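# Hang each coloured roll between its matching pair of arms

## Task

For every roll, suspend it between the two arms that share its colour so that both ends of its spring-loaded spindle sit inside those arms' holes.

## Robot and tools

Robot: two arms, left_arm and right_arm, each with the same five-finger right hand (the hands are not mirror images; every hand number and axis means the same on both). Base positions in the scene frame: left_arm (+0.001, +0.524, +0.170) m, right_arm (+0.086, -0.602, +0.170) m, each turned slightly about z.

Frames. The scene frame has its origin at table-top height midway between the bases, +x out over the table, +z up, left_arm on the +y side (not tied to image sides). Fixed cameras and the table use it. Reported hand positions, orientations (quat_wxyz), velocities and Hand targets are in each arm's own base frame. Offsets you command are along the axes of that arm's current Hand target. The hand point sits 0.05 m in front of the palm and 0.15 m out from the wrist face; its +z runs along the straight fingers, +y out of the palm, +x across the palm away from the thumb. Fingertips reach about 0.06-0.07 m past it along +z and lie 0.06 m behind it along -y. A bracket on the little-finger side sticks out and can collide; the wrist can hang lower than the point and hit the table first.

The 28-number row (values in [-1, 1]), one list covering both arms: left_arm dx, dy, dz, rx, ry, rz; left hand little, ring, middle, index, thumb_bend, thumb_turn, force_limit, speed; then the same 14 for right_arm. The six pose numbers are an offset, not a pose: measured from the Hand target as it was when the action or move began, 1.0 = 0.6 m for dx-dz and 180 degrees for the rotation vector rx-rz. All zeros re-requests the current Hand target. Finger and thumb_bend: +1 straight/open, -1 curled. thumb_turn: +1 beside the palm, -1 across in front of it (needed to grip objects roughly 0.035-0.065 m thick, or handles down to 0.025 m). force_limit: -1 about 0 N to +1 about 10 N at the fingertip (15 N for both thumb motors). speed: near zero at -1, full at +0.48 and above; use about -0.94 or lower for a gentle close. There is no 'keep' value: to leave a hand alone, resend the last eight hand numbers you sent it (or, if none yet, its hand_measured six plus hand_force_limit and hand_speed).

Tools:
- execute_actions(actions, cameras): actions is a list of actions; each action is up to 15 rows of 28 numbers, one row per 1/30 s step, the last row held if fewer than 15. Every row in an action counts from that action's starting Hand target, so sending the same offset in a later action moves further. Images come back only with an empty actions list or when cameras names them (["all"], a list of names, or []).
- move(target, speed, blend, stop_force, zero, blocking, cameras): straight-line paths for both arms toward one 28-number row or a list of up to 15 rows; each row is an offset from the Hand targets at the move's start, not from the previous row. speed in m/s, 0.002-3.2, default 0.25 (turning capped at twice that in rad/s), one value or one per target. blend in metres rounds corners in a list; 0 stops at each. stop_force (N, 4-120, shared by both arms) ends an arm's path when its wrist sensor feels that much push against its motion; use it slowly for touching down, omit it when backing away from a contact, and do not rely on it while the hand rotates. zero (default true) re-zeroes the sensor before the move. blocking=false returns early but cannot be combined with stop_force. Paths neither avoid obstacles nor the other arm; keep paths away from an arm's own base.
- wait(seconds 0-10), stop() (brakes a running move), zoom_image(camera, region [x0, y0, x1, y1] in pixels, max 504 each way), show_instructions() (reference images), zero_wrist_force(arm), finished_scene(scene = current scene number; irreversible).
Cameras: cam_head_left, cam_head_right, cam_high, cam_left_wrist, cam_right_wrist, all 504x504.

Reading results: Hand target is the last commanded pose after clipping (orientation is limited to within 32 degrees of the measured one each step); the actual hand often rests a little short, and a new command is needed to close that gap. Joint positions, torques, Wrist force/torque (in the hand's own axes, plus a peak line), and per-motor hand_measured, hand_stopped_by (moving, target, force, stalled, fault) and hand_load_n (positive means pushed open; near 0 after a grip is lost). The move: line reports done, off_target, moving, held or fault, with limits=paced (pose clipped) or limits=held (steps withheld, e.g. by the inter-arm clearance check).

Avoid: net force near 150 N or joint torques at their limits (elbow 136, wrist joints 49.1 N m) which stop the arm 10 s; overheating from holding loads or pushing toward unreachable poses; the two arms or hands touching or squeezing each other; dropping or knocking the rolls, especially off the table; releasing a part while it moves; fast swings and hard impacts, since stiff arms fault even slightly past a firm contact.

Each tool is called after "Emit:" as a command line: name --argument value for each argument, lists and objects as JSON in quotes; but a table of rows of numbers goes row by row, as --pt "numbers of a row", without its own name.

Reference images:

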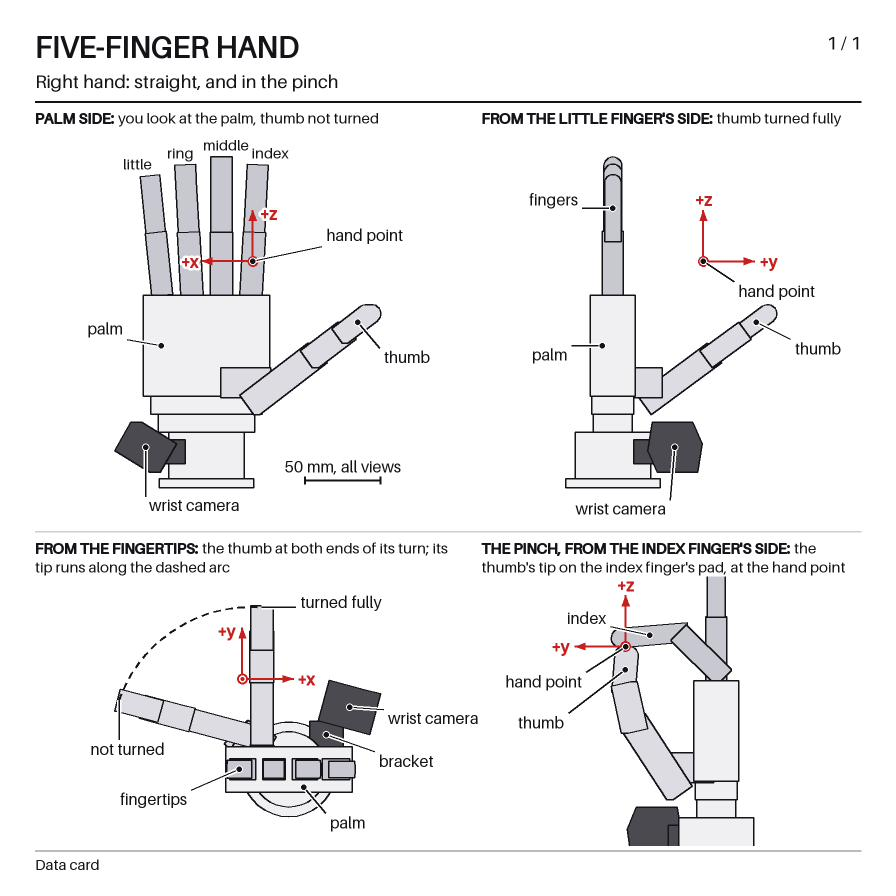

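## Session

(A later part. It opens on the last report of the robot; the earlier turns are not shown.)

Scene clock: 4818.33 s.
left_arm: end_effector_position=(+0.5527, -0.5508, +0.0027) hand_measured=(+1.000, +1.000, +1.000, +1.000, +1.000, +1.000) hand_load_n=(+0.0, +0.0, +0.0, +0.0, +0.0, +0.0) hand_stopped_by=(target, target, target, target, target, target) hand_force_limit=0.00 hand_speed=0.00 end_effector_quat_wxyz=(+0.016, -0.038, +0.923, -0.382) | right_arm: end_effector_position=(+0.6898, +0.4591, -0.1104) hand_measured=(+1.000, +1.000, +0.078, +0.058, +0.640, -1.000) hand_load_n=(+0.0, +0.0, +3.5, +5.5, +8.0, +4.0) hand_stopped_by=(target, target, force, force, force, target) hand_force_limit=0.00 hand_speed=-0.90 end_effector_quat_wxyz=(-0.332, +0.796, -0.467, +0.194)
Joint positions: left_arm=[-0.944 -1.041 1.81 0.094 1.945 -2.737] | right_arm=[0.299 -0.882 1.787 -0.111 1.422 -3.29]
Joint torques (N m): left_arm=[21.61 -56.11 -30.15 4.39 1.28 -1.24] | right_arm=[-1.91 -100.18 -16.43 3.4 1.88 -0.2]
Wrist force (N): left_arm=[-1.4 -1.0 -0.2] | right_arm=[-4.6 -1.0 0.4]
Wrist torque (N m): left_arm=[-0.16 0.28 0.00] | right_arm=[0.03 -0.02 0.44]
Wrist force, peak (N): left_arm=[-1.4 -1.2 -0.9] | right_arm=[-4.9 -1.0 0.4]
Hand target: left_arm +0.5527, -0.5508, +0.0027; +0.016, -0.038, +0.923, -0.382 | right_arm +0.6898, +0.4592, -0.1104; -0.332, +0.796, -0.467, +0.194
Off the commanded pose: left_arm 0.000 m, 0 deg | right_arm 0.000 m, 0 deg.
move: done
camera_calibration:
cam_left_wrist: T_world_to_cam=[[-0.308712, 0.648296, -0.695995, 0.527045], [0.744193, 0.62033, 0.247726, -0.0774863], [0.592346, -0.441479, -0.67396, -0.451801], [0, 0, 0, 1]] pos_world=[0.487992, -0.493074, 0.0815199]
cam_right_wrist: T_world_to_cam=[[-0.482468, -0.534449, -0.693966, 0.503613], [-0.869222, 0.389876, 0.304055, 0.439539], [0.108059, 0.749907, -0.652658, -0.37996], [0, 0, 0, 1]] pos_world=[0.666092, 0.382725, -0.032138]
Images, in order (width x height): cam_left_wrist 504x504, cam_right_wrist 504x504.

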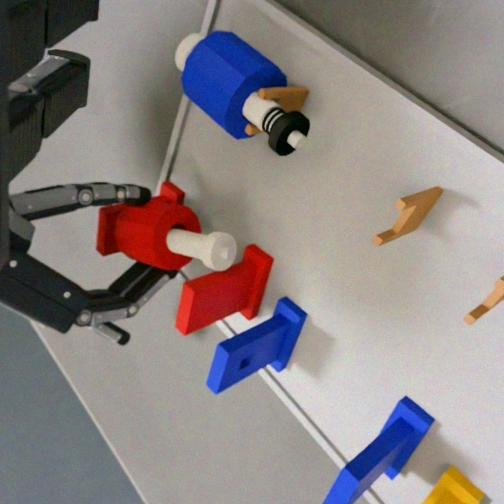

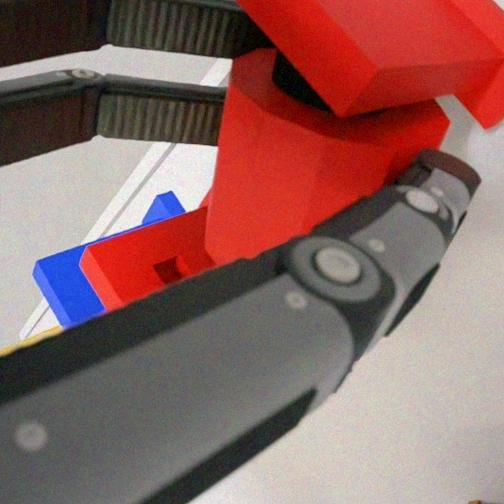

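Emit:
zoom_image --camera "cam_right_wrist" --region '[210, 0, 350, 140]'

Emit:
zoom_image --camera "cam_right_wrist" --region '[330, 40, 470, 180]'

Emit:
zoom_image --camera "cam_right_wrist" --region '[180, 140, 320, 280]'

Scaled by 3.600 from the camera's 504x504 image, which has a finer 720x720 frame.

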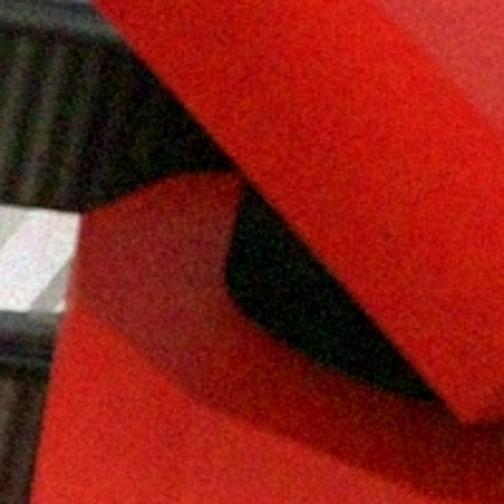

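Scaled by 3.600 from the camera's 504x504 image, which has a finer 720x720 frame.

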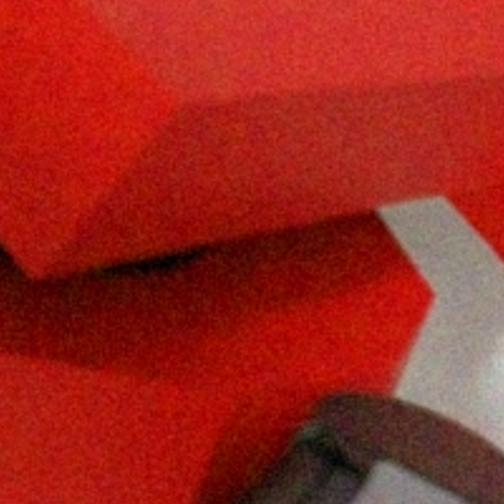

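Scaled by 3.600 from the camera's 504x504 image, which has a finer 720x720 frame.

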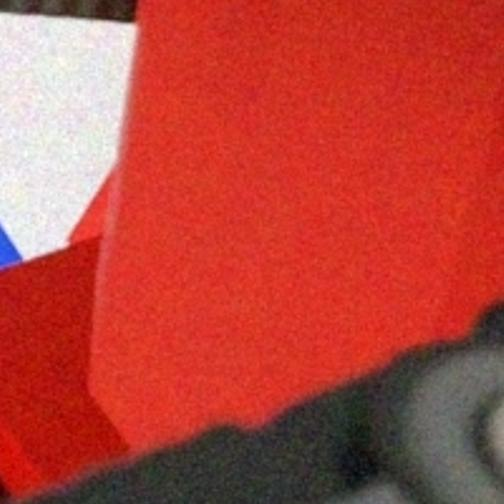

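Emit:
zoom_image --camera "cam_right_wrist" --region '[260, 90, 400, 230]'

Emit:
zoom_image --camera "cam_right_wrist" --region '[380, 80, 460, 160]'

Scaled by 3.600 from the camera's 504x504 image, which has a finer 720x720 frame.

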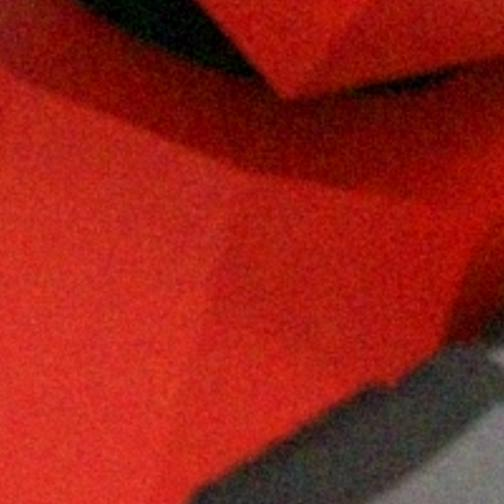

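Scaled by 6.300 from the camera's 504x504 image, which has a finer 720x720 frame.

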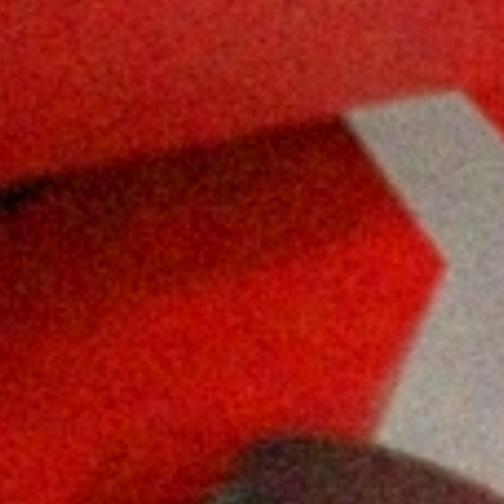

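Emit:
zoom_image --camera "cam_right_wrist" --region '[320, 90, 420, 190]'

Emit:
zoom_image --camera "cam_right_wrist" --region '[220, 40, 340, 160]'

Scaled by 5.040 from the camera's 504x504 image, which has a finer 720x720 frame.

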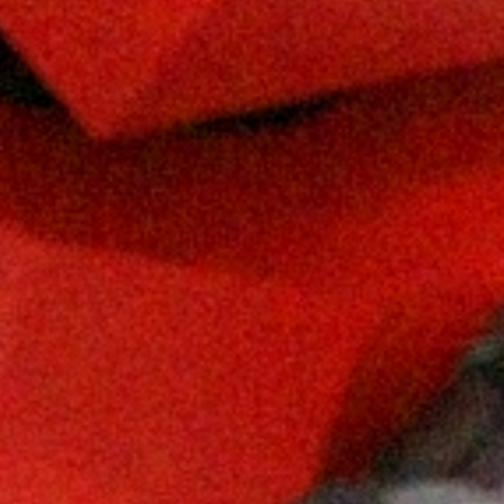

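Scaled by 4.200 from the camera's 504x504 image, which has a finer 720x720 frame.

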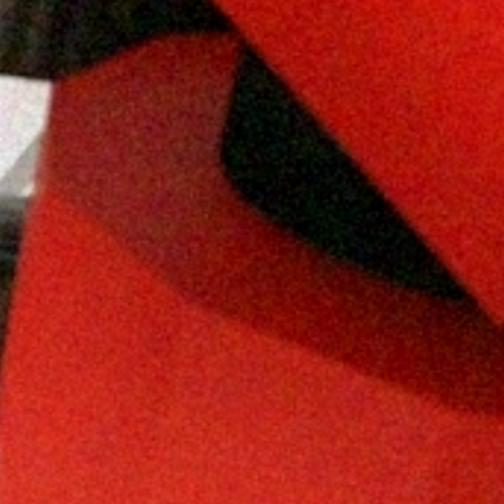

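Emit:
zoom_image --camera "cam_left_wrist" --region '[150, 210, 290, 350]'

Emit:
zoom_image --camera "cam_left_wrist" --region '[90, 170, 230, 290]'

Scaled by 3.600 from the camera's 504x504 image, which has a finer 720x720 frame.

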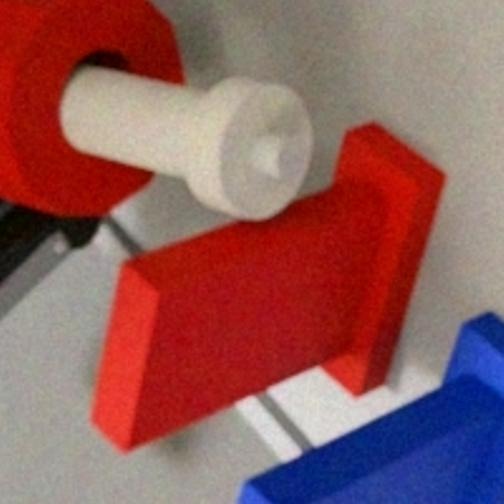

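Scaled by 3.600 from the camera's 504x504 image, which has a finer 720x720 frame.

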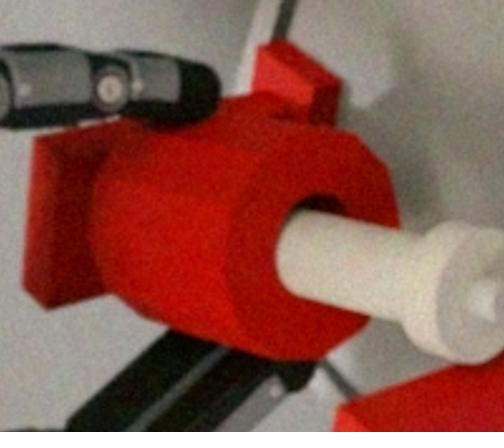

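Emit:
move --target '[0,0,0,0,0,0,1,1,1,1,1,1,0,0,0,-0.01062,-0.01053,0,0,0,1,1,-0.25,-0.25,0.1,-1,0.0,-0.9]' --speed 0.008 --stop_force 6 --cameras '["cam_left_wrist","cam_right_wrist"]'

Scene clock: 5116.07 s.
left_arm: end_effector_position=(+0.5527, -0.5508, +0.0027) hand_measured=(+1.000, +1.000, +1.000, +1.000, +1.000, +1.000) hand_load_n=(+0.0, +0.0, +0.0, +0.0, +0.0, +0.0) hand_stopped_by=(target, target, target, target, target, target) hand_force_limit=0.00 hand_speed=0.00 end_effector_quat_wxyz=(+0.016, -0.038, +0.923, -0.382) | right_arm: end_effector_position=(+0.6898, +0.4592, -0.1014) hand_measured=(+1.000, +1.000, +0.078, +0.058, +0.640, -1.000) hand_load_n=(+0.0, +0.0, +6.0, +4.0, +7.5, +1.0) hand_stopped_by=(target, target, force, force, force, target) hand_force_limit=0.00 hand_speed=-0.90 end_effector_quat_wxyz=(-0.332, +0.796, -0.467, +0.194)
Joint positions: left_arm=[-0.944 -1.041 1.81 0.094 1.945 -2.737] | right_arm=[0.3 -0.894 1.786 -0.098 1.422 -3.29]
Joint torques (N m): left_arm=[21.35 -57.21 -30.55 4.32 1.44 -1.13] | right_arm=[9.73 -80.77 -34.44 0.61 0.99 2.4]
Wrist force (N): left_arm=[-0.9 -0.7 -0.7] | right_arm=[-1.4 -0.5 2.2]
Wrist torque (N m): left_arm=[-0.08 0.22 0.03] | right_arm=[0.02 -0.08 0.40]
Wrist force, peak (N): left_arm=[-1.5 -0.9 -0.7] | right_arm=[-5.0 -0.3 0.3]
Hand target: left_arm +0.5527, -0.5508, +0.0027; +0.016, -0.038, +0.923, -0.382 | right_arm +0.6898, +0.4592, -0.1014; -0.332, +0.796, -0.467, +0.194
Off the commanded pose: left_arm 0.000 m, 0 deg | right_arm 0.000 m, 0 deg.
move: done
camera_calibration:
cam_left_wrist: T_world_to_cam=[[-0.308712, 0.648296, -0.695995, 0.527045], [0.744193, 0.62033, 0.247726, -0.0774863], [0.592346, -0.441479, -0.67396, -0.451801], [0, 0, 0, 1]] pos_world=[0.487992, -0.493074, 0.0815199]
cam_right_wrist: T_world_to_cam=[[-0.482468, -0.534449, -0.693966, 0.509912], [-0.869222, 0.389876, 0.304055, 0.436763], [0.108059, 0.749907, -0.652658, -0.374161], [0, 0, 0, 1]] pos_world=[0.666092, 0.382825, -0.023138]
Images, in order (width x height): cam_left_wrist 504x504, cam_right_wrist 504x504.

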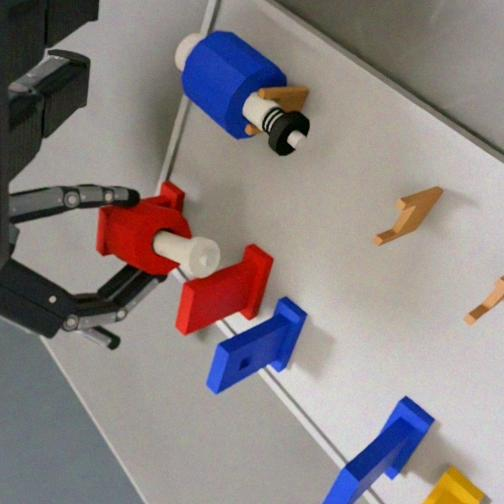

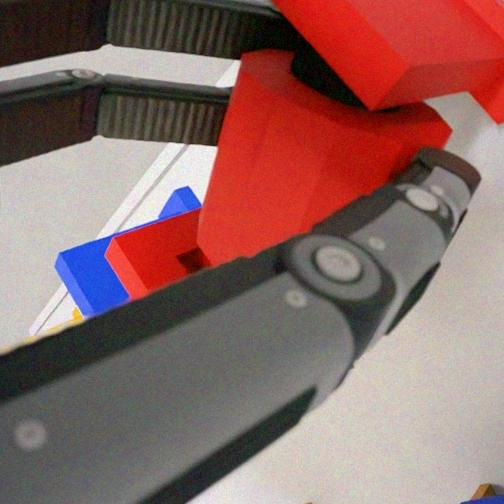

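Emit:
zoom_image --camera "cam_right_wrist" --region '[220, 20, 360, 160]'

Emit:
zoom_image --camera "cam_right_wrist" --region '[330, 60, 470, 200]'

Emit:
zoom_image --camera "cam_left_wrist" --region '[90, 170, 230, 310]'

Scaled by 3.600 from the camera's 504x504 image, which has a finer 720x720 frame.

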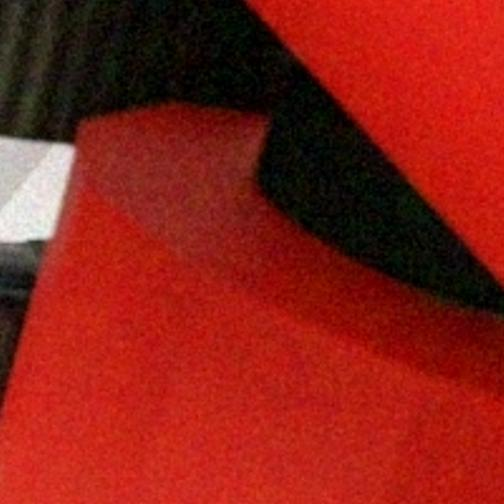

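Scaled by 3.600 from the camera's 504x504 image, which has a finer 720x720 frame.

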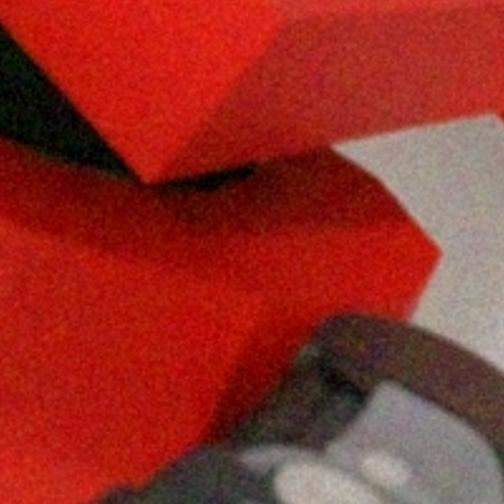

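Scaled by 3.600 from the camera's 504x504 image, which has a finer 720x720 frame.

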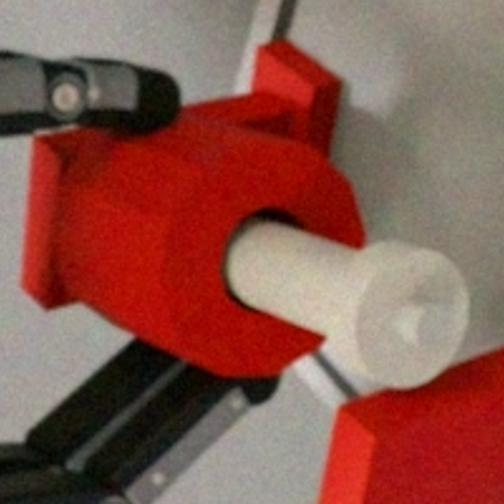

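Emit:
move --pt "-0.11867 0.09172 -0.01452 0 0 0 -0.7 -0.7 -0.7 1 1 1 0 0 0 0.00531 0.00527 0 0 0 1 1 -0.25 -0.25 0.1 -1 0.0 -0.9" --pt "-0.19155 0.14592 0.13498 0 0 0 -0.7 -0.7 -0.7 1 1 1 0 0 0 0.00531 0.00527 0 0 0 1 1 -0.25 -0.25 0.1 -1 0.0 -0.9" --speed 0.06 --blend '[0.02,0]' --cameras '["cam_left_wrist","cam_right_wrist"]'

Scene clock: 5183.77 s.
left_arm: end_effector_position=(+0.6671, -0.5368, -0.1165) hand_measured=(-0.700, -0.700, -0.700, +1.000, +1.000, +1.000) hand_load_n=(+0.0, +0.0, +0.0, +0.0, +0.0, +0.0) hand_stopped_by=(target, target, target, target, target, target) hand_force_limit=0.00 hand_speed=0.00 end_effector_quat_wxyz=(+0.016, -0.038, +0.923, -0.382) end_effector_velocity=(-0.001, +0.001, +0.003) end_effector_angular_velocity=(-0.002, -0.002, -0.001) | right_arm: end_effector_position=(+0.6898, +0.4592, -0.1059) hand_measured=(+1.000, +1.000, +0.078, +0.058, +0.640, -1.000) hand_load_n=(+0.0, +0.0, +4.5, +3.5, +8.0, +1.5) hand_stopped_by=(target, target, force, force, force, target) hand_force_limit=0.00 hand_speed=-0.90 end_effector_quat_wxyz=(-0.332, +0.796, -0.467, +0.194)
Joint positions: left_arm=[-0.801 -0.789 1.632 0.069 2.036 -2.615] | right_arm=[0.3 -0.888 1.786 -0.105 1.422 -3.29]
Joint velocities: left_arm=[0 -0.006 0.005 -0.001 0 0.001] | right_arm=[within noise]
Joint torques (N m): left_arm=[13.07 -100.9 -15.83 3.43 0.79 1.52] | right_arm=[-12.36 -77.16 -15.12 0.72 0.85 -1.53]
Wrist force (N): left_arm=[-1.3 -0.7 -0.5] | right_arm=[-0.9 -0.8 -1.0]
Wrist torque (N m): left_arm=[-0.04 0.27 0.04] | right_arm=[0.06 0.04 0.35]
Wrist force, peak (N): left_arm=[-1.5 -1.4 -0.6] | right_arm=[-1.7 -0.3 2.4]
Hand target: left_arm +0.6669, -0.5367, -0.1164; +0.016, -0.038, +0.923, -0.382 | right_arm +0.6898, +0.4592, -0.1059; -0.332, +0.796, -0.467, +0.194
Off the commanded pose: left_arm 0.000 m, 0 deg | right_arm 0.000 m, 0 deg.
move: done
camera_calibration:
cam_left_wrist: T_world_to_cam=[[-0.308545, 0.648214, -0.696145, 0.470081], [0.744167, 0.620333, 0.247793, -0.141746], [0.592465, -0.441593, -0.673781, -0.593738], [0, 0, 0, 1]] pos_world=[0.602293, -0.478975, -0.0376815]
cam_right_wrist: T_world_to_cam=[[-0.482475, -0.534485, -0.693934, 0.506754], [-0.869231, 0.389811, 0.304112, 0.438202], [0.10796, 0.749915, -0.652665, -0.376961], [0, 0, 0, 1]] pos_world=[0.666092, 0.382725, -0.0276382]
Images, in order (width x height): cam_left_wrist 504x504, cam_right_wrist 504x504.

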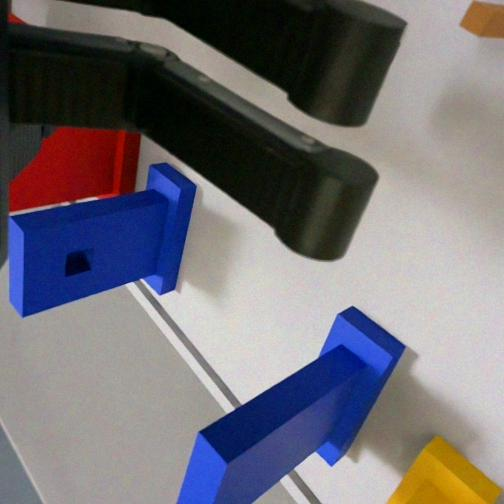

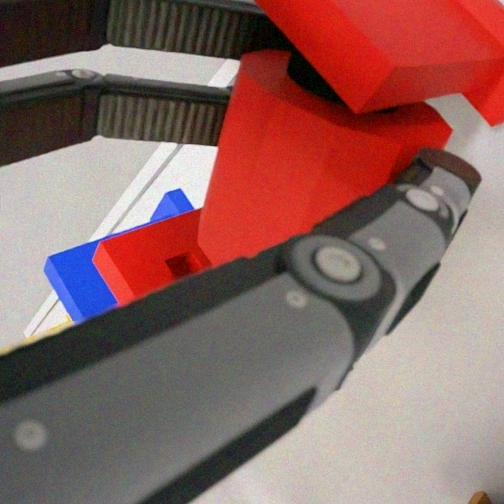

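Emit:
move --target '[-0.022,-0.0369,0.0369,0,0,0,-0.7,-0.7,-0.7,1,1,1,0,0,0,0,0,0,0,0,1,1,-0.25,-0.25,0.1,-1,0.0,-0.9]' --speed 0.015 --stop_force 4 --cameras '["cam_left_wrist","cam_right_wrist"]'

Scene clock: 5194.83 s.
left_arm: end_effector_position=(+0.6794, -0.5606, -0.1164) hand_measured=(-0.700, -0.700, -0.700, +1.000, +1.000, +1.000) hand_load_n=(+0.0, +0.5, +0.0, -3.5, +0.0, +0.0) hand_stopped_by=(target, target, target, target, target, target) hand_force_limit=0.00 hand_speed=0.00 end_effector_quat_wxyz=(+0.016, -0.038, +0.923, -0.382) | right_arm: end_effector_position=(+0.6898, +0.4592, -0.1059) hand_measured=(+1.000, +1.000, +0.078, +0.058, +0.640, -1.000) hand_load_n=(+0.0, +0.0, +5.5, +4.0, +7.5, +2.0) hand_stopped_by=(target, target, force, force, force, target) hand_force_limit=0.00 hand_speed=-0.90 end_effector_quat_wxyz=(-0.332, +0.796, -0.467, +0.194)
Joint positions: left_arm=[-0.811 -0.763 1.576 0.095 2.029 -2.624] | right_arm=[0.3 -0.888 1.786 -0.105 1.422 -3.29]
Joint torques (N m): left_arm=[20.37 -103.39 -19.87 -2.26 1.22 2.27] | right_arm=[-15.99 -89.38 -15.33 1.64 2.12 -2.56]
Wrist force (N): left_arm=[0.1 1.3 -3.8] | right_arm=[-0.2 -0.5 1.5]
Wrist torque (N m): left_arm=[-0.04 0.35 0.22] | right_arm=[0.06 0.01 0.37]
Wrist force, peak (N): left_arm=[0.6 2.2 -4.2] | right_arm=[1.0 -0.4 1.6]
Hand target: left_arm +0.6794, -0.5606, -0.1164; +0.016, -0.038, +0.923, -0.382 (not the last commanded pose) | right_arm +0.6898, +0.4592, -0.1059; -0.332, +0.796, -0.467, +0.194
Off the commanded pose: left_arm 0.007 m, 0 deg | right_arm 0.000 m, 0 deg.
move: contact (left_arm)
camera_calibration:
cam_left_wrist: T_world_to_cam=[[-0.308712, 0.648296, -0.695995, 0.489453], [0.744193, 0.62033, 0.247726, -0.136155], [0.592346, -0.441479, -0.67396, -0.61141], [0, 0, 0, 1]] pos_world=[0.614592, -0.502774, -0.0376801]
cam_right_wrist: T_world_to_cam=[[-0.482468, -0.534449, -0.693966, 0.506736], [-0.869222, 0.389876, 0.304055, 0.43817], [0.108059, 0.749907, -0.652658, -0.377023], [0, 0, 0, 1]] pos_world=[0.666092, 0.382725, -0.027638]
Images, in order (width x height): cam_left_wrist 504x504, cam_right_wrist 504x504.

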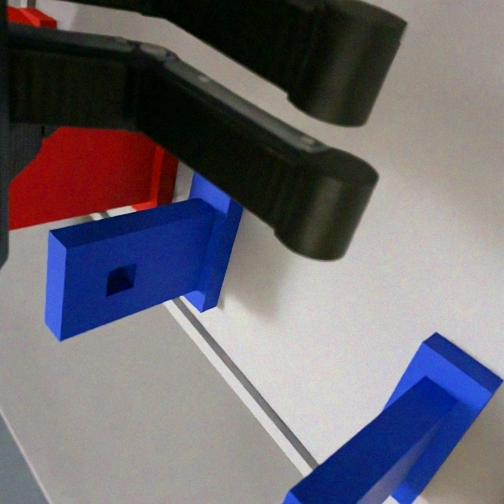

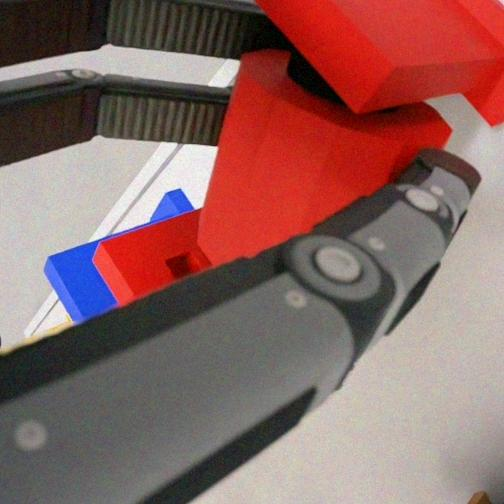

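Emit:
move --target '[-0.00503,-0.0087,0.00868,0,0,0,-0.7,-0.7,-0.7,1,1,1,0,0,0,0,0,0,0,0,1,1,-0.25,-0.25,0.1,-1,0.0,-0.9]' --speed 0.01 --stop_force 12 --zero false --cameras '["cam_left_wrist","cam_right_wrist"]'

Scene clock: 5208.23 s.
left_arm: end_effector_position=(+0.6830, -0.5677, -0.1164) hand_measured=(-0.700, -0.700, -0.700, +1.000, +1.000, +1.000) hand_load_n=(+0.0, +0.0, +0.0, -7.0, +0.0, +0.0) hand_stopped_by=(target, target, target, target, target, target) hand_force_limit=0.00 hand_speed=0.00 end_effector_quat_wxyz=(+0.016, -0.038, +0.923, -0.382) | right_arm: end_effector_position=(+0.6898, +0.4592, -0.1059) hand_measured=(+1.000, +1.000, +0.078, +0.058, +0.640, -1.000) hand_load_n=(+0.0, +0.0, +5.5, +4.5, +7.5, +1.5) hand_stopped_by=(target, target, force, force, force, target) hand_force_limit=0.00 hand_speed=-0.90 end_effector_quat_wxyz=(-0.332, +0.796, -0.467, +0.194)
Joint positions: left_arm=[-0.814 -0.755 1.56 0.103 2.027 -2.627] | right_arm=[0.3 -0.888 1.786 -0.105 1.422 -3.29]
Joint torques (N m): left_arm=[-6.02 -95.56 -22.03 -2.19 -0.1 0.3] | right_arm=[-3.92 -89.58 -16.3 1.91 1.97 -2.52]
Wrist force (N): left_arm=[1.5 4.0 -6.3] | right_arm=[0.7 -0.7 1.4]
Wrist torque (N m): left_arm=[0.01 0.35 0.30] | right_arm=[0.07 0.04 0.35]
Wrist force, peak (N): left_arm=[1.5 4.4 -6.7] | right_arm=[1.4 -1.0 1.7]
Hand target: left_arm +0.6830, -0.5677, -0.1164; +0.016, -0.038, +0.923, -0.382 | right_arm +0.6898, +0.4592, -0.1059; -0.332, +0.796, -0.467, +0.194
Off the commanded pose: left_arm 0.000 m, 0 deg | right_arm 0.000 m, 0 deg.
move: done
camera_calibration:
cam_left_wrist: T_world_to_cam=[[-0.308704, 0.648367, -0.695933, 0.495201], [0.744227, 0.620277, 0.247755, -0.134477], [0.592307, -0.441449, -0.674014, -0.61664], [0, 0, 0, 1]] pos_world=[0.618192, -0.509874, -0.0376797]
cam_right_wrist: T_world_to_cam=[[-0.482468, -0.534449, -0.693966, 0.506736], [-0.869222, 0.389876, 0.304055, 0.43817], [0.108059, 0.749907, -0.652658, -0.377023], [0, 0, 0, 1]] pos_world=[0.666092, 0.382725, -0.027638]
Images, in order (width x height): cam_left_wrist 504x504, cam_right_wrist 504x504.

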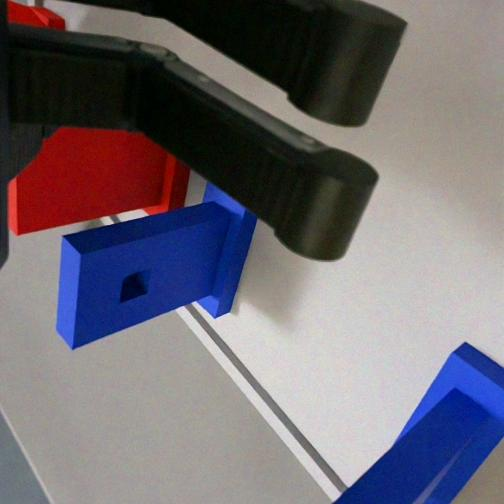

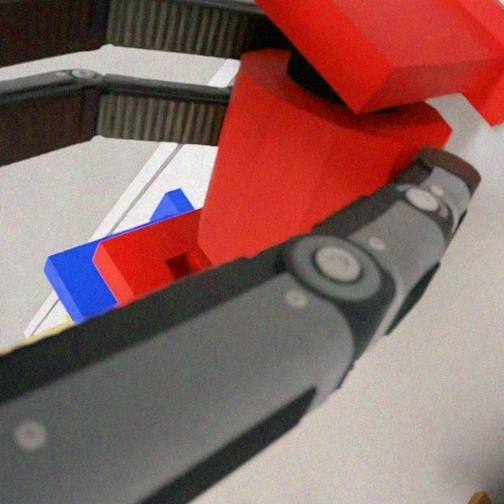

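Emit:
move --target '[-0.00863,0.0006,-0.0006,0,0,0,-0.7,-0.7,-0.7,1,1,1,0,0,0.00132,-0.00526,0.0053,0,0.0315,0.0313,1,1,-0.25,-0.25,0.1,-1,0.0,-0.9]' --speed 0.01 --cameras '["cam_left_wrist","cam_right_wrist"]'

Scene clock: 5236.30 s.
left_arm: end_effector_position=(+0.6881, -0.5667, -0.1164) hand_measured=(-0.700, -0.700, -0.700, +1.000, +1.000, +1.000) hand_load_n=(+0.0, +0.0, +0.0, -8.5, +0.0, +0.0) hand_stopped_by=(target, target, target, target, target, target) hand_force_limit=0.00 hand_speed=0.00 end_effector_quat_wxyz=(+0.016, -0.038, +0.923, -0.382) | right_arm: end_effector_position=(+0.6941, +0.4607, -0.1059) hand_measured=(+1.000, +1.000, +0.078, +0.058, +0.640, -1.000) hand_load_n=(+0.0, +0.0, +4.5, +1.5, +9.0, -2.0) hand_stopped_by=(target, target, force, force, force, target) hand_force_limit=0.00 hand_speed=-0.90 end_effector_quat_wxyz=(-0.317, +0.762, -0.522, +0.217)
Joint positions: left_arm=[-0.808 -0.75 1.55 0.11 2.031 -2.622] | right_arm=[0.33 -0.887 1.782 -0.112 1.542 -3.169]
Joint torques (N m): left_arm=[14.24 -77.08 -36.22 3.23 2.52 2.25] | right_arm=[13.35 -78.44 -36.87 2.82 0.66 1.03]
Wrist force (N): left_arm=[-1.0 5.2 -6.4] | right_arm=[0.6 1.1 -1.9]
Wrist torque (N m): left_arm=[-0.01 0.26 0.01] | right_arm=[0.04 -0.04 -0.03]
Wrist force, peak (N): left_arm=[-0.7 5.2 -6.7] | right_arm=[0.6 0.6 -2.3]
Hand target: left_arm +0.6881, -0.5667, -0.1164; +0.016, -0.038, +0.923, -0.382 | right_arm +0.6941, +0.4607, -0.1059; -0.317, +0.762, -0.522, +0.217
Off the commanded pose: left_arm 0.000 m, 0 deg | right_arm 0.000 m, 0 deg.
move: done
camera_calibration:
cam_left_wrist: T_world_to_cam=[[-0.308712, 0.648296, -0.695995, 0.496125], [0.744193, 0.62033, 0.247726, -0.13892], [0.592346, -0.441479, -0.67396, -0.619316], [0, 0, 0, 1]] pos_world=[0.623392, -0.508874, -0.0376801]
cam_right_wrist: T_world_to_cam=[[-0.552319, -0.462106, -0.693832, 0.5248], [-0.806415, 0.507108, 0.304196, 0.343704], [0.211277, 0.72753, -0.652735, -0.440007], [0, 0, 0, 1]] pos_world=[0.659989, 0.388336, -0.0276387]
Images, in order (width x height): cam_left_wrist 504x504, cam_right_wrist 504x504.

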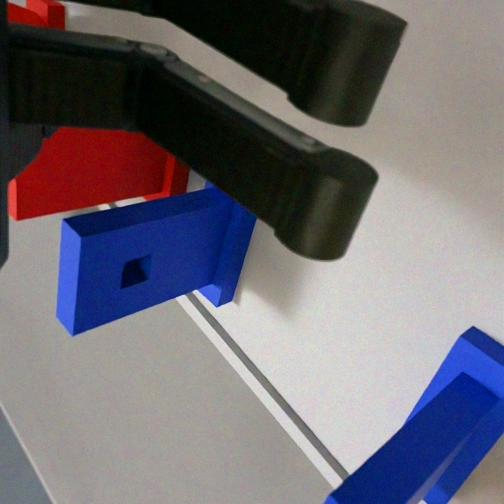

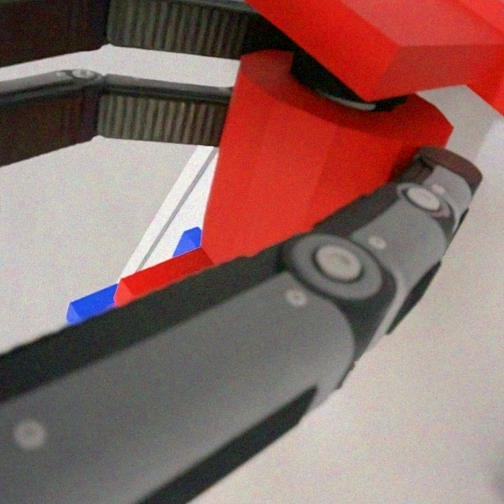

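Emit:
wait --seconds 0.1 --cameras '["cam_high","cam_head_right","cam_head_left"]'

Scene clock: 5240.13 s.
left_arm: end_effector_position=(+0.6881, -0.5667, -0.1164) hand_measured=(-0.700, -0.700, -0.700, +1.000, +1.000, +1.000) hand_load_n=(+0.0, +0.0, +0.5, -9.0, -0.5, +0.0) hand_stopped_by=(target, target, target, target, target, target) hand_force_limit=0.00 hand_speed=0.00 end_effector_quat_wxyz=(+0.016, -0.038, +0.923, -0.382) | right_arm: end_effector_position=(+0.6941, +0.4607, -0.1059) hand_measured=(+1.000, +1.000, +0.078, +0.058, +0.640, -1.000) hand_load_n=(+0.0, +0.0, +4.5, +2.0, +8.5, -2.0) hand_stopped_by=(target, target, force, force, force, target) hand_force_limit=0.00 hand_speed=-0.90 end_effector_quat_wxyz=(-0.317, +0.762, -0.522, +0.217)
Joint positions: left_arm=[-0.808 -0.75 1.55 0.11 2.031 -2.622] | right_arm=[0.33 -0.887 1.782 -0.112 1.542 -3.169]
Joint torques (N m): left_arm=[2.75 -84.31 -27.05 0.1 1.7 0.32] | right_arm=[-19.02 -86.95 -26.84 3.14 -1.38 -3.01]
Wrist force (N): left_arm=[-0.6 4.9 -6.5] | right_arm=[0.6 0.5 -2.2]
Wrist torque (N m): left_arm=[-0.03 0.22 0.03] | right_arm=[-0.01 -0.04 -0.02]
Wrist force, peak (N): left_arm=[-0.9 5.7 -6.4] | right_arm=[0.9 1.1 -2.2]
Hand target: left_arm +0.6881, -0.5667, -0.1164; +0.016, -0.038, +0.923, -0.382 | right_arm +0.6941, +0.4607, -0.1059; -0.317, +0.762, -0.522, +0.217
Off the commanded pose: left_arm 0.000 m, 0 deg | right_arm 0.000 m, 0 deg.
wait: 0.10 s; at rest from the start
Images, in order (width x height): cam_head_left 504x504, cam_head_right 504x504, cam_high 504x504.

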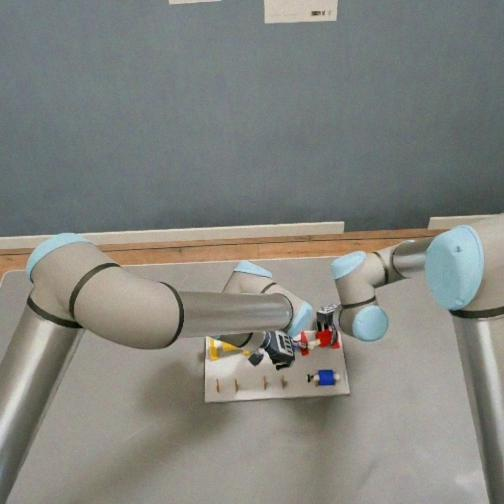

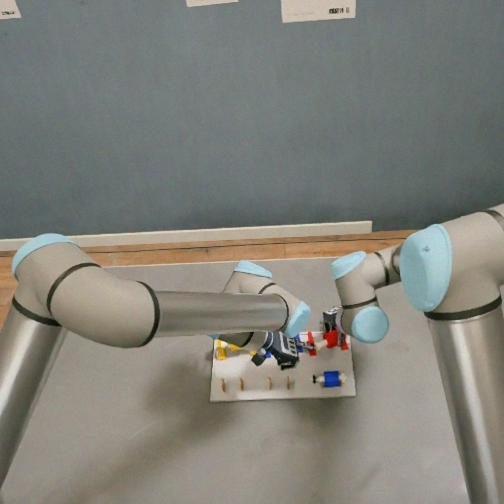

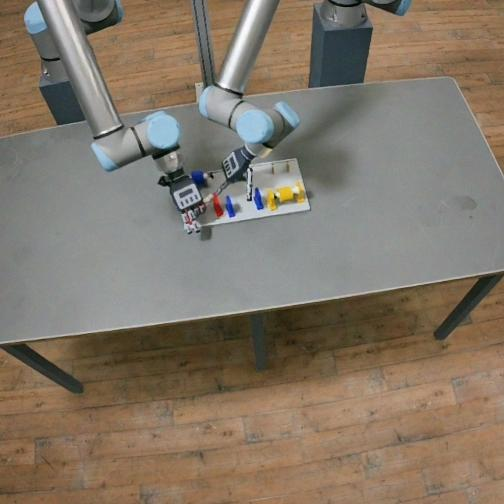

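Emit:
zoom_image --camera "cam_head_right" --region '[280, 310, 370, 400]'

Emit:
zoom_image --camera "cam_head_left" --region '[275, 305, 365, 395]'

Emit:
zoom_image --camera "cam_high" --region '[160, 160, 250, 250]'

Scaled by 5.600 from the camera's 504x504 image, which has a finer 720x720 frame.

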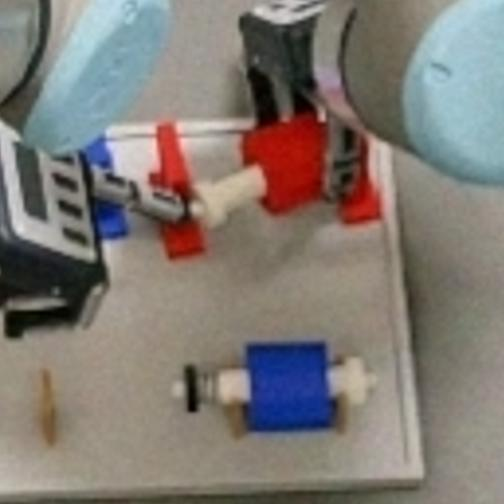

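Scaled by 5.600 from the camera's 504x504 image, which has a finer 720x720 frame.

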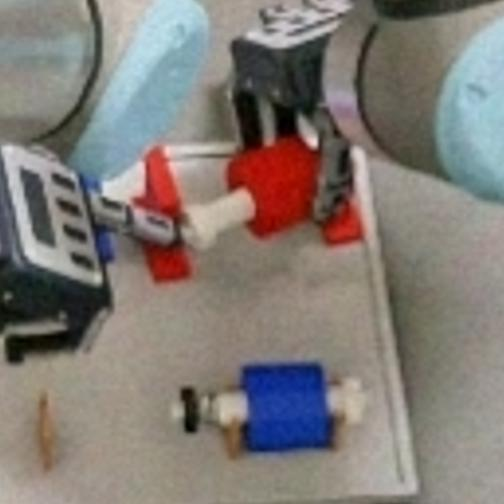

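Scaled by 5.600 from the camera's 504x504 image, which has a finer 720x720 frame.

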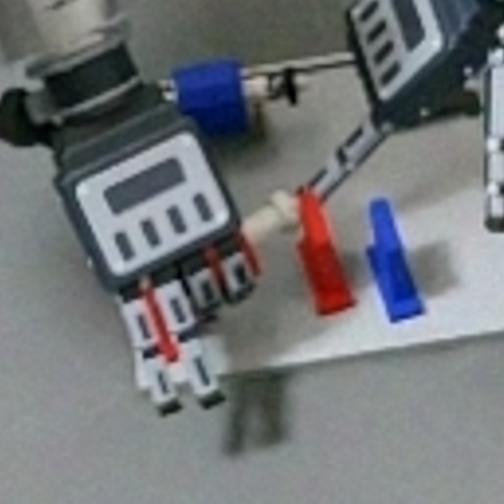

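Emit:
zoom_image --camera "cam_head_right" --region '[300, 325, 350, 375]'

Emit:
zoom_image --camera "cam_head_left" --region '[295, 325, 345, 375]'

Scaled by 10.080 from the camera's 504x504 image, which has a finer 720x720 frame.

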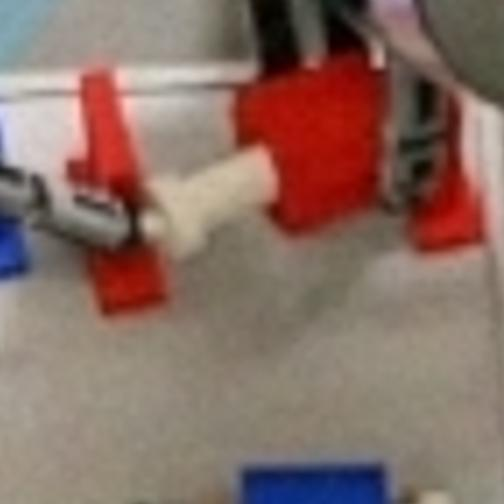

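Scaled by 10.080 from the camera's 504x504 image, which has a finer 720x720 frame.

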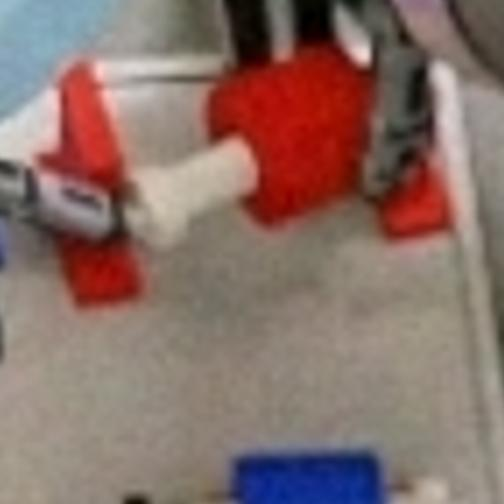

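Emit:
move --target '[0,0,0,0,0,0,-0.7,-0.7,-0.7,1,1,1,0,0,0.00055,-0.00262,0.00263,0,0.01575,0.01565,1,1,-0.25,-0.25,0.1,-1,0.0,-0.9]' --speed 0.01 --cameras '["cam_head_left","cam_head_right","cam_right_wrist"]'

Emit:
zoom_image --camera "cam_head_right" --region '[300, 325, 350, 375]'

Emit:
zoom_image --camera "cam_head_left" --region '[295, 325, 345, 375]'

Scene clock: 5288.23 s.
left_arm: end_effector_position=(+0.6881, -0.5667, -0.1164) hand_measured=(-0.700, -0.700, -0.700, +0.998, +1.000, +1.000) hand_load_n=(+0.0, +0.0, +0.0, -12.0, +0.0, +0.0) hand_stopped_by=(target, target, target, target, target, target) hand_force_limit=0.00 hand_speed=0.00 end_effector_quat_wxyz=(+0.016, -0.038, +0.923, -0.382) | right_arm: end_effector_position=(+0.6963, +0.4612, -0.1059) hand_measured=(+1.000, +1.000, +0.078, +0.058, +0.640, -1.000) hand_load_n=(+0.0, +0.0, +6.0, +0.0, +12.5, -8.0) hand_stopped_by=(target, target, force, force, force, target) hand_force_limit=0.00 hand_speed=-0.90 end_effector_quat_wxyz=(-0.309, +0.743, -0.548, +0.228)
Joint positions: left_arm=[-0.808 -0.75 1.55 0.11 2.031 -2.622] | right_arm=[0.345 -0.884 1.776 -0.108 1.602 -3.109]
Joint torques (N m): left_arm=[-19.81 -90.32 -26.61 -1.26 0.74 -1.64] | right_arm=[14.63 -77.63 -39 1.72 0.24 1.35]
Wrist force (N): left_arm=[-2.4 6.9 -7.5] | right_arm=[3.5 2.1 -4.1]
Wrist torque (N m): left_arm=[-0.12 0.25 -0.09] | right_arm=[-0.08 -0.18 -0.08]
Wrist force, peak (N): left_arm=[-2.1 7.2 -7.4] | right_arm=[3.6 1.7 -5.0]
Hand target: left_arm +0.6881, -0.5667, -0.1164; +0.016, -0.038, +0.923, -0.382 | right_arm +0.6963, +0.4612, -0.1059; -0.309, +0.743, -0.548, +0.228
Off the commanded pose: left_arm 0.000 m, 0 deg | right_arm 0.000 m, 0 deg.
move: done
camera_calibration:
cam_right_wrist: T_world_to_cam=[[-0.583176, -0.422504, -0.693827, 0.529489], [-0.769113, 0.56209, 0.304172, 0.293917], [0.261479, 0.711017, -0.652751, -0.468189], [0, 0, 0, 1]] pos_world=[0.657262, 0.391394, -0.0276386]
Images, in order (width x height): cam_head_left 504x504, cam_head_right 504x504, cam_right_wrist 504x504.

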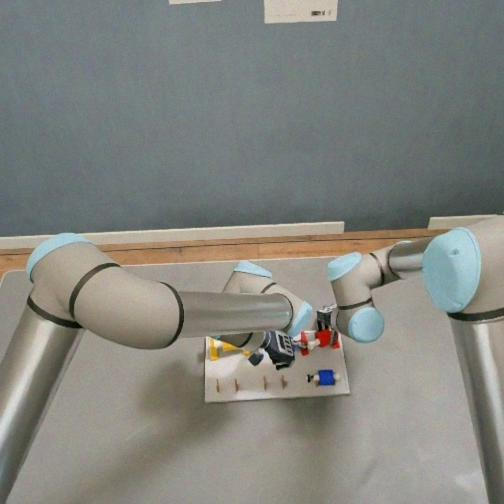

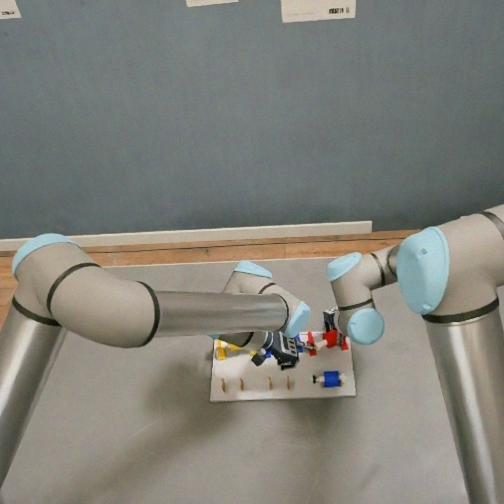

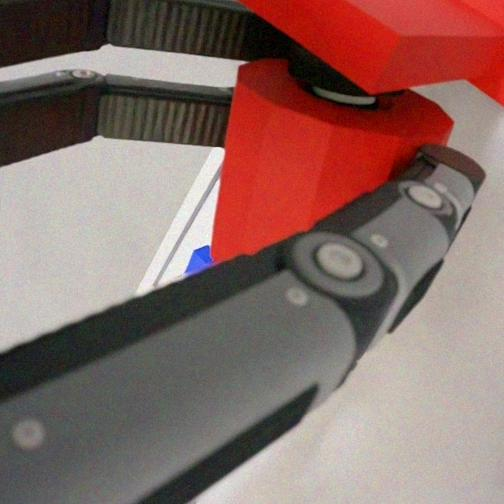

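Scaled by 10.080 from the camera's 504x504 image, which has a finer 720x720 frame.

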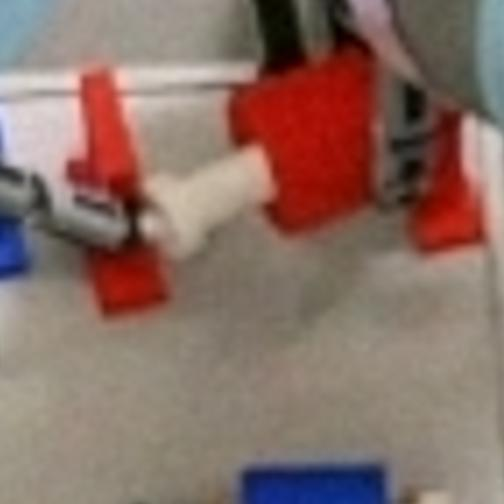

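Scaled by 10.080 from the camera's 504x504 image, which has a finer 720x720 frame.

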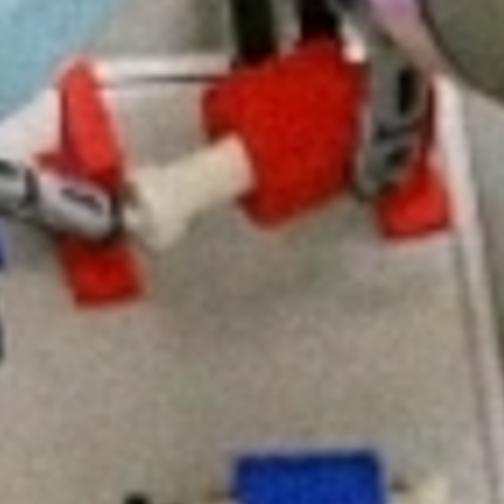

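Emit:
move --pt "-0.00303 -0.0005 0.0005 0 0 0 -0.7 -0.7 -0.7 1 1 1 0 0 0 0 0 0 0 0 1 1 -0.25 -0.25 0.1 -1 0.0 -0.9" --pt "-0.00303 -0.00874 -0.00775 0 0 0 -0.7 -0.7 -0.7 1 1 1 0 0 0 0 0 0 0 0 1 1 -0.25 -0.25 0.1 -1 0.0 -0.9" --speed 0.01 --cameras '["cam_head_left","cam_head_right"]'

Emit:
zoom_image --camera "cam_head_right" --region '[300, 325, 350, 375]'

Emit:
zoom_image --camera "cam_head_left" --region '[295, 325, 345, 375]'

Scene clock: 5336.23 s.
left_arm: end_effector_position=(+0.6900, -0.5670, -0.1093) hand_measured=(-0.700, -0.700, -0.700, +0.998, +1.000, +1.000) hand_load_n=(+0.0, +0.0, +0.0, -13.5, +0.0, +0.0) hand_stopped_by=(target, target, target, target, target, target) hand_force_limit=0.00 hand_speed=0.00 end_effector_quat_wxyz=(+0.016, -0.038, +0.923, -0.382) | right_arm: end_effector_position=(+0.6963, +0.4612, -0.1059) hand_measured=(+1.000, +1.000, +0.078, +0.058, +0.640, -1.000) hand_load_n=(+0.0, +0.0, +7.0, +0.0, +12.5, -3.5) hand_stopped_by=(target, target, force, force, force, target) hand_force_limit=0.00 hand_speed=-0.90 end_effector_quat_wxyz=(-0.309, +0.743, -0.548, +0.228)
Joint positions: left_arm=[-0.807 -0.757 1.545 0.122 2.032 -2.621] | right_arm=[0.345 -0.884 1.776 -0.108 1.602 -3.109]
Joint torques (N m): left_arm=[31.47 -98.63 -47.52 -2.24 -5.75 0.19] | right_arm=[-16.69 -91.52 -20.5 -0.24 -1.49 -2.75]
Wrist force (N): left_arm=[17.9 7.9 0.0] | right_arm=[0.8 1.7 -4.2]
Wrist torque (N m): left_arm=[-0.72 1.24 1.08] | right_arm=[-0.02 -0.12 0.00]
Wrist force, peak (N): left_arm=[18.4 5.9 -11.1] | right_arm=[4.0 2.2 -4.8]
Hand target: left_arm +0.6900, -0.5670, -0.1094; +0.016, -0.038, +0.923, -0.382 | right_arm +0.6963, +0.4612, -0.1059; -0.309, +0.743, -0.548, +0.228
Off the commanded pose: left_arm 0.000 m, 0 deg | right_arm 0.000 m, 0 deg.
move: done
Images, in order (width x height): cam_head_left 504x504, cam_head_right 504x504.

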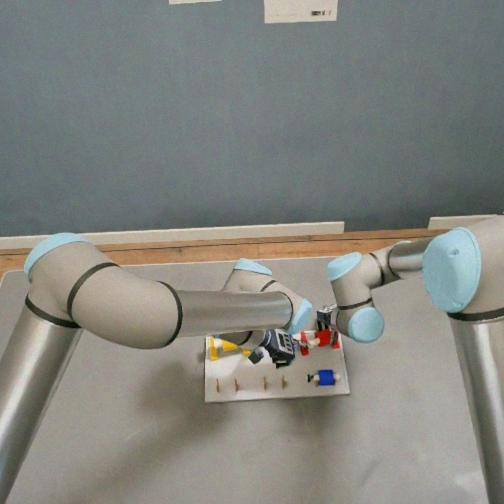

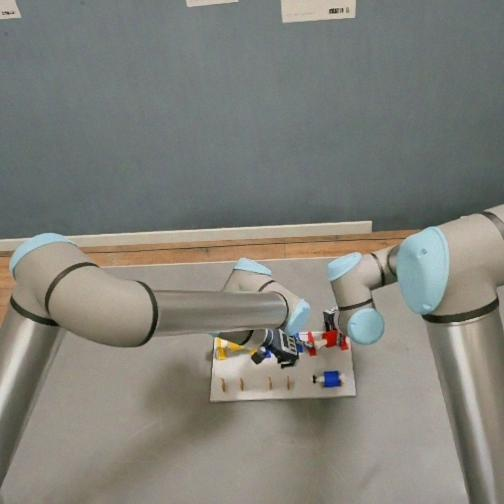

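Scaled by 10.080 from the camera's 504x504 image, which has a finer 720x720 frame.

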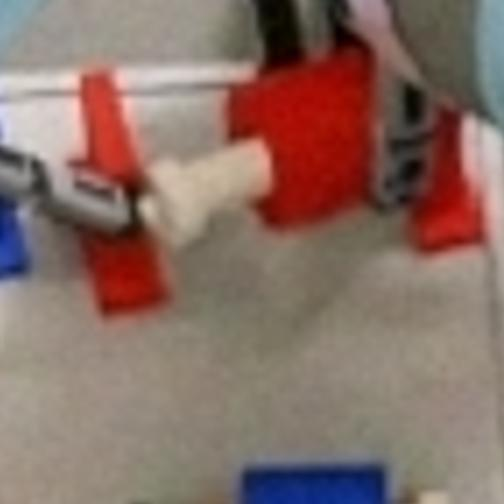

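Scaled by 10.080 from the camera's 504x504 image, which has a finer 720x720 frame.

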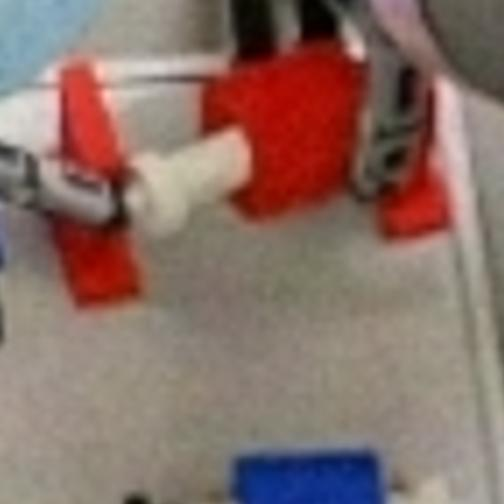

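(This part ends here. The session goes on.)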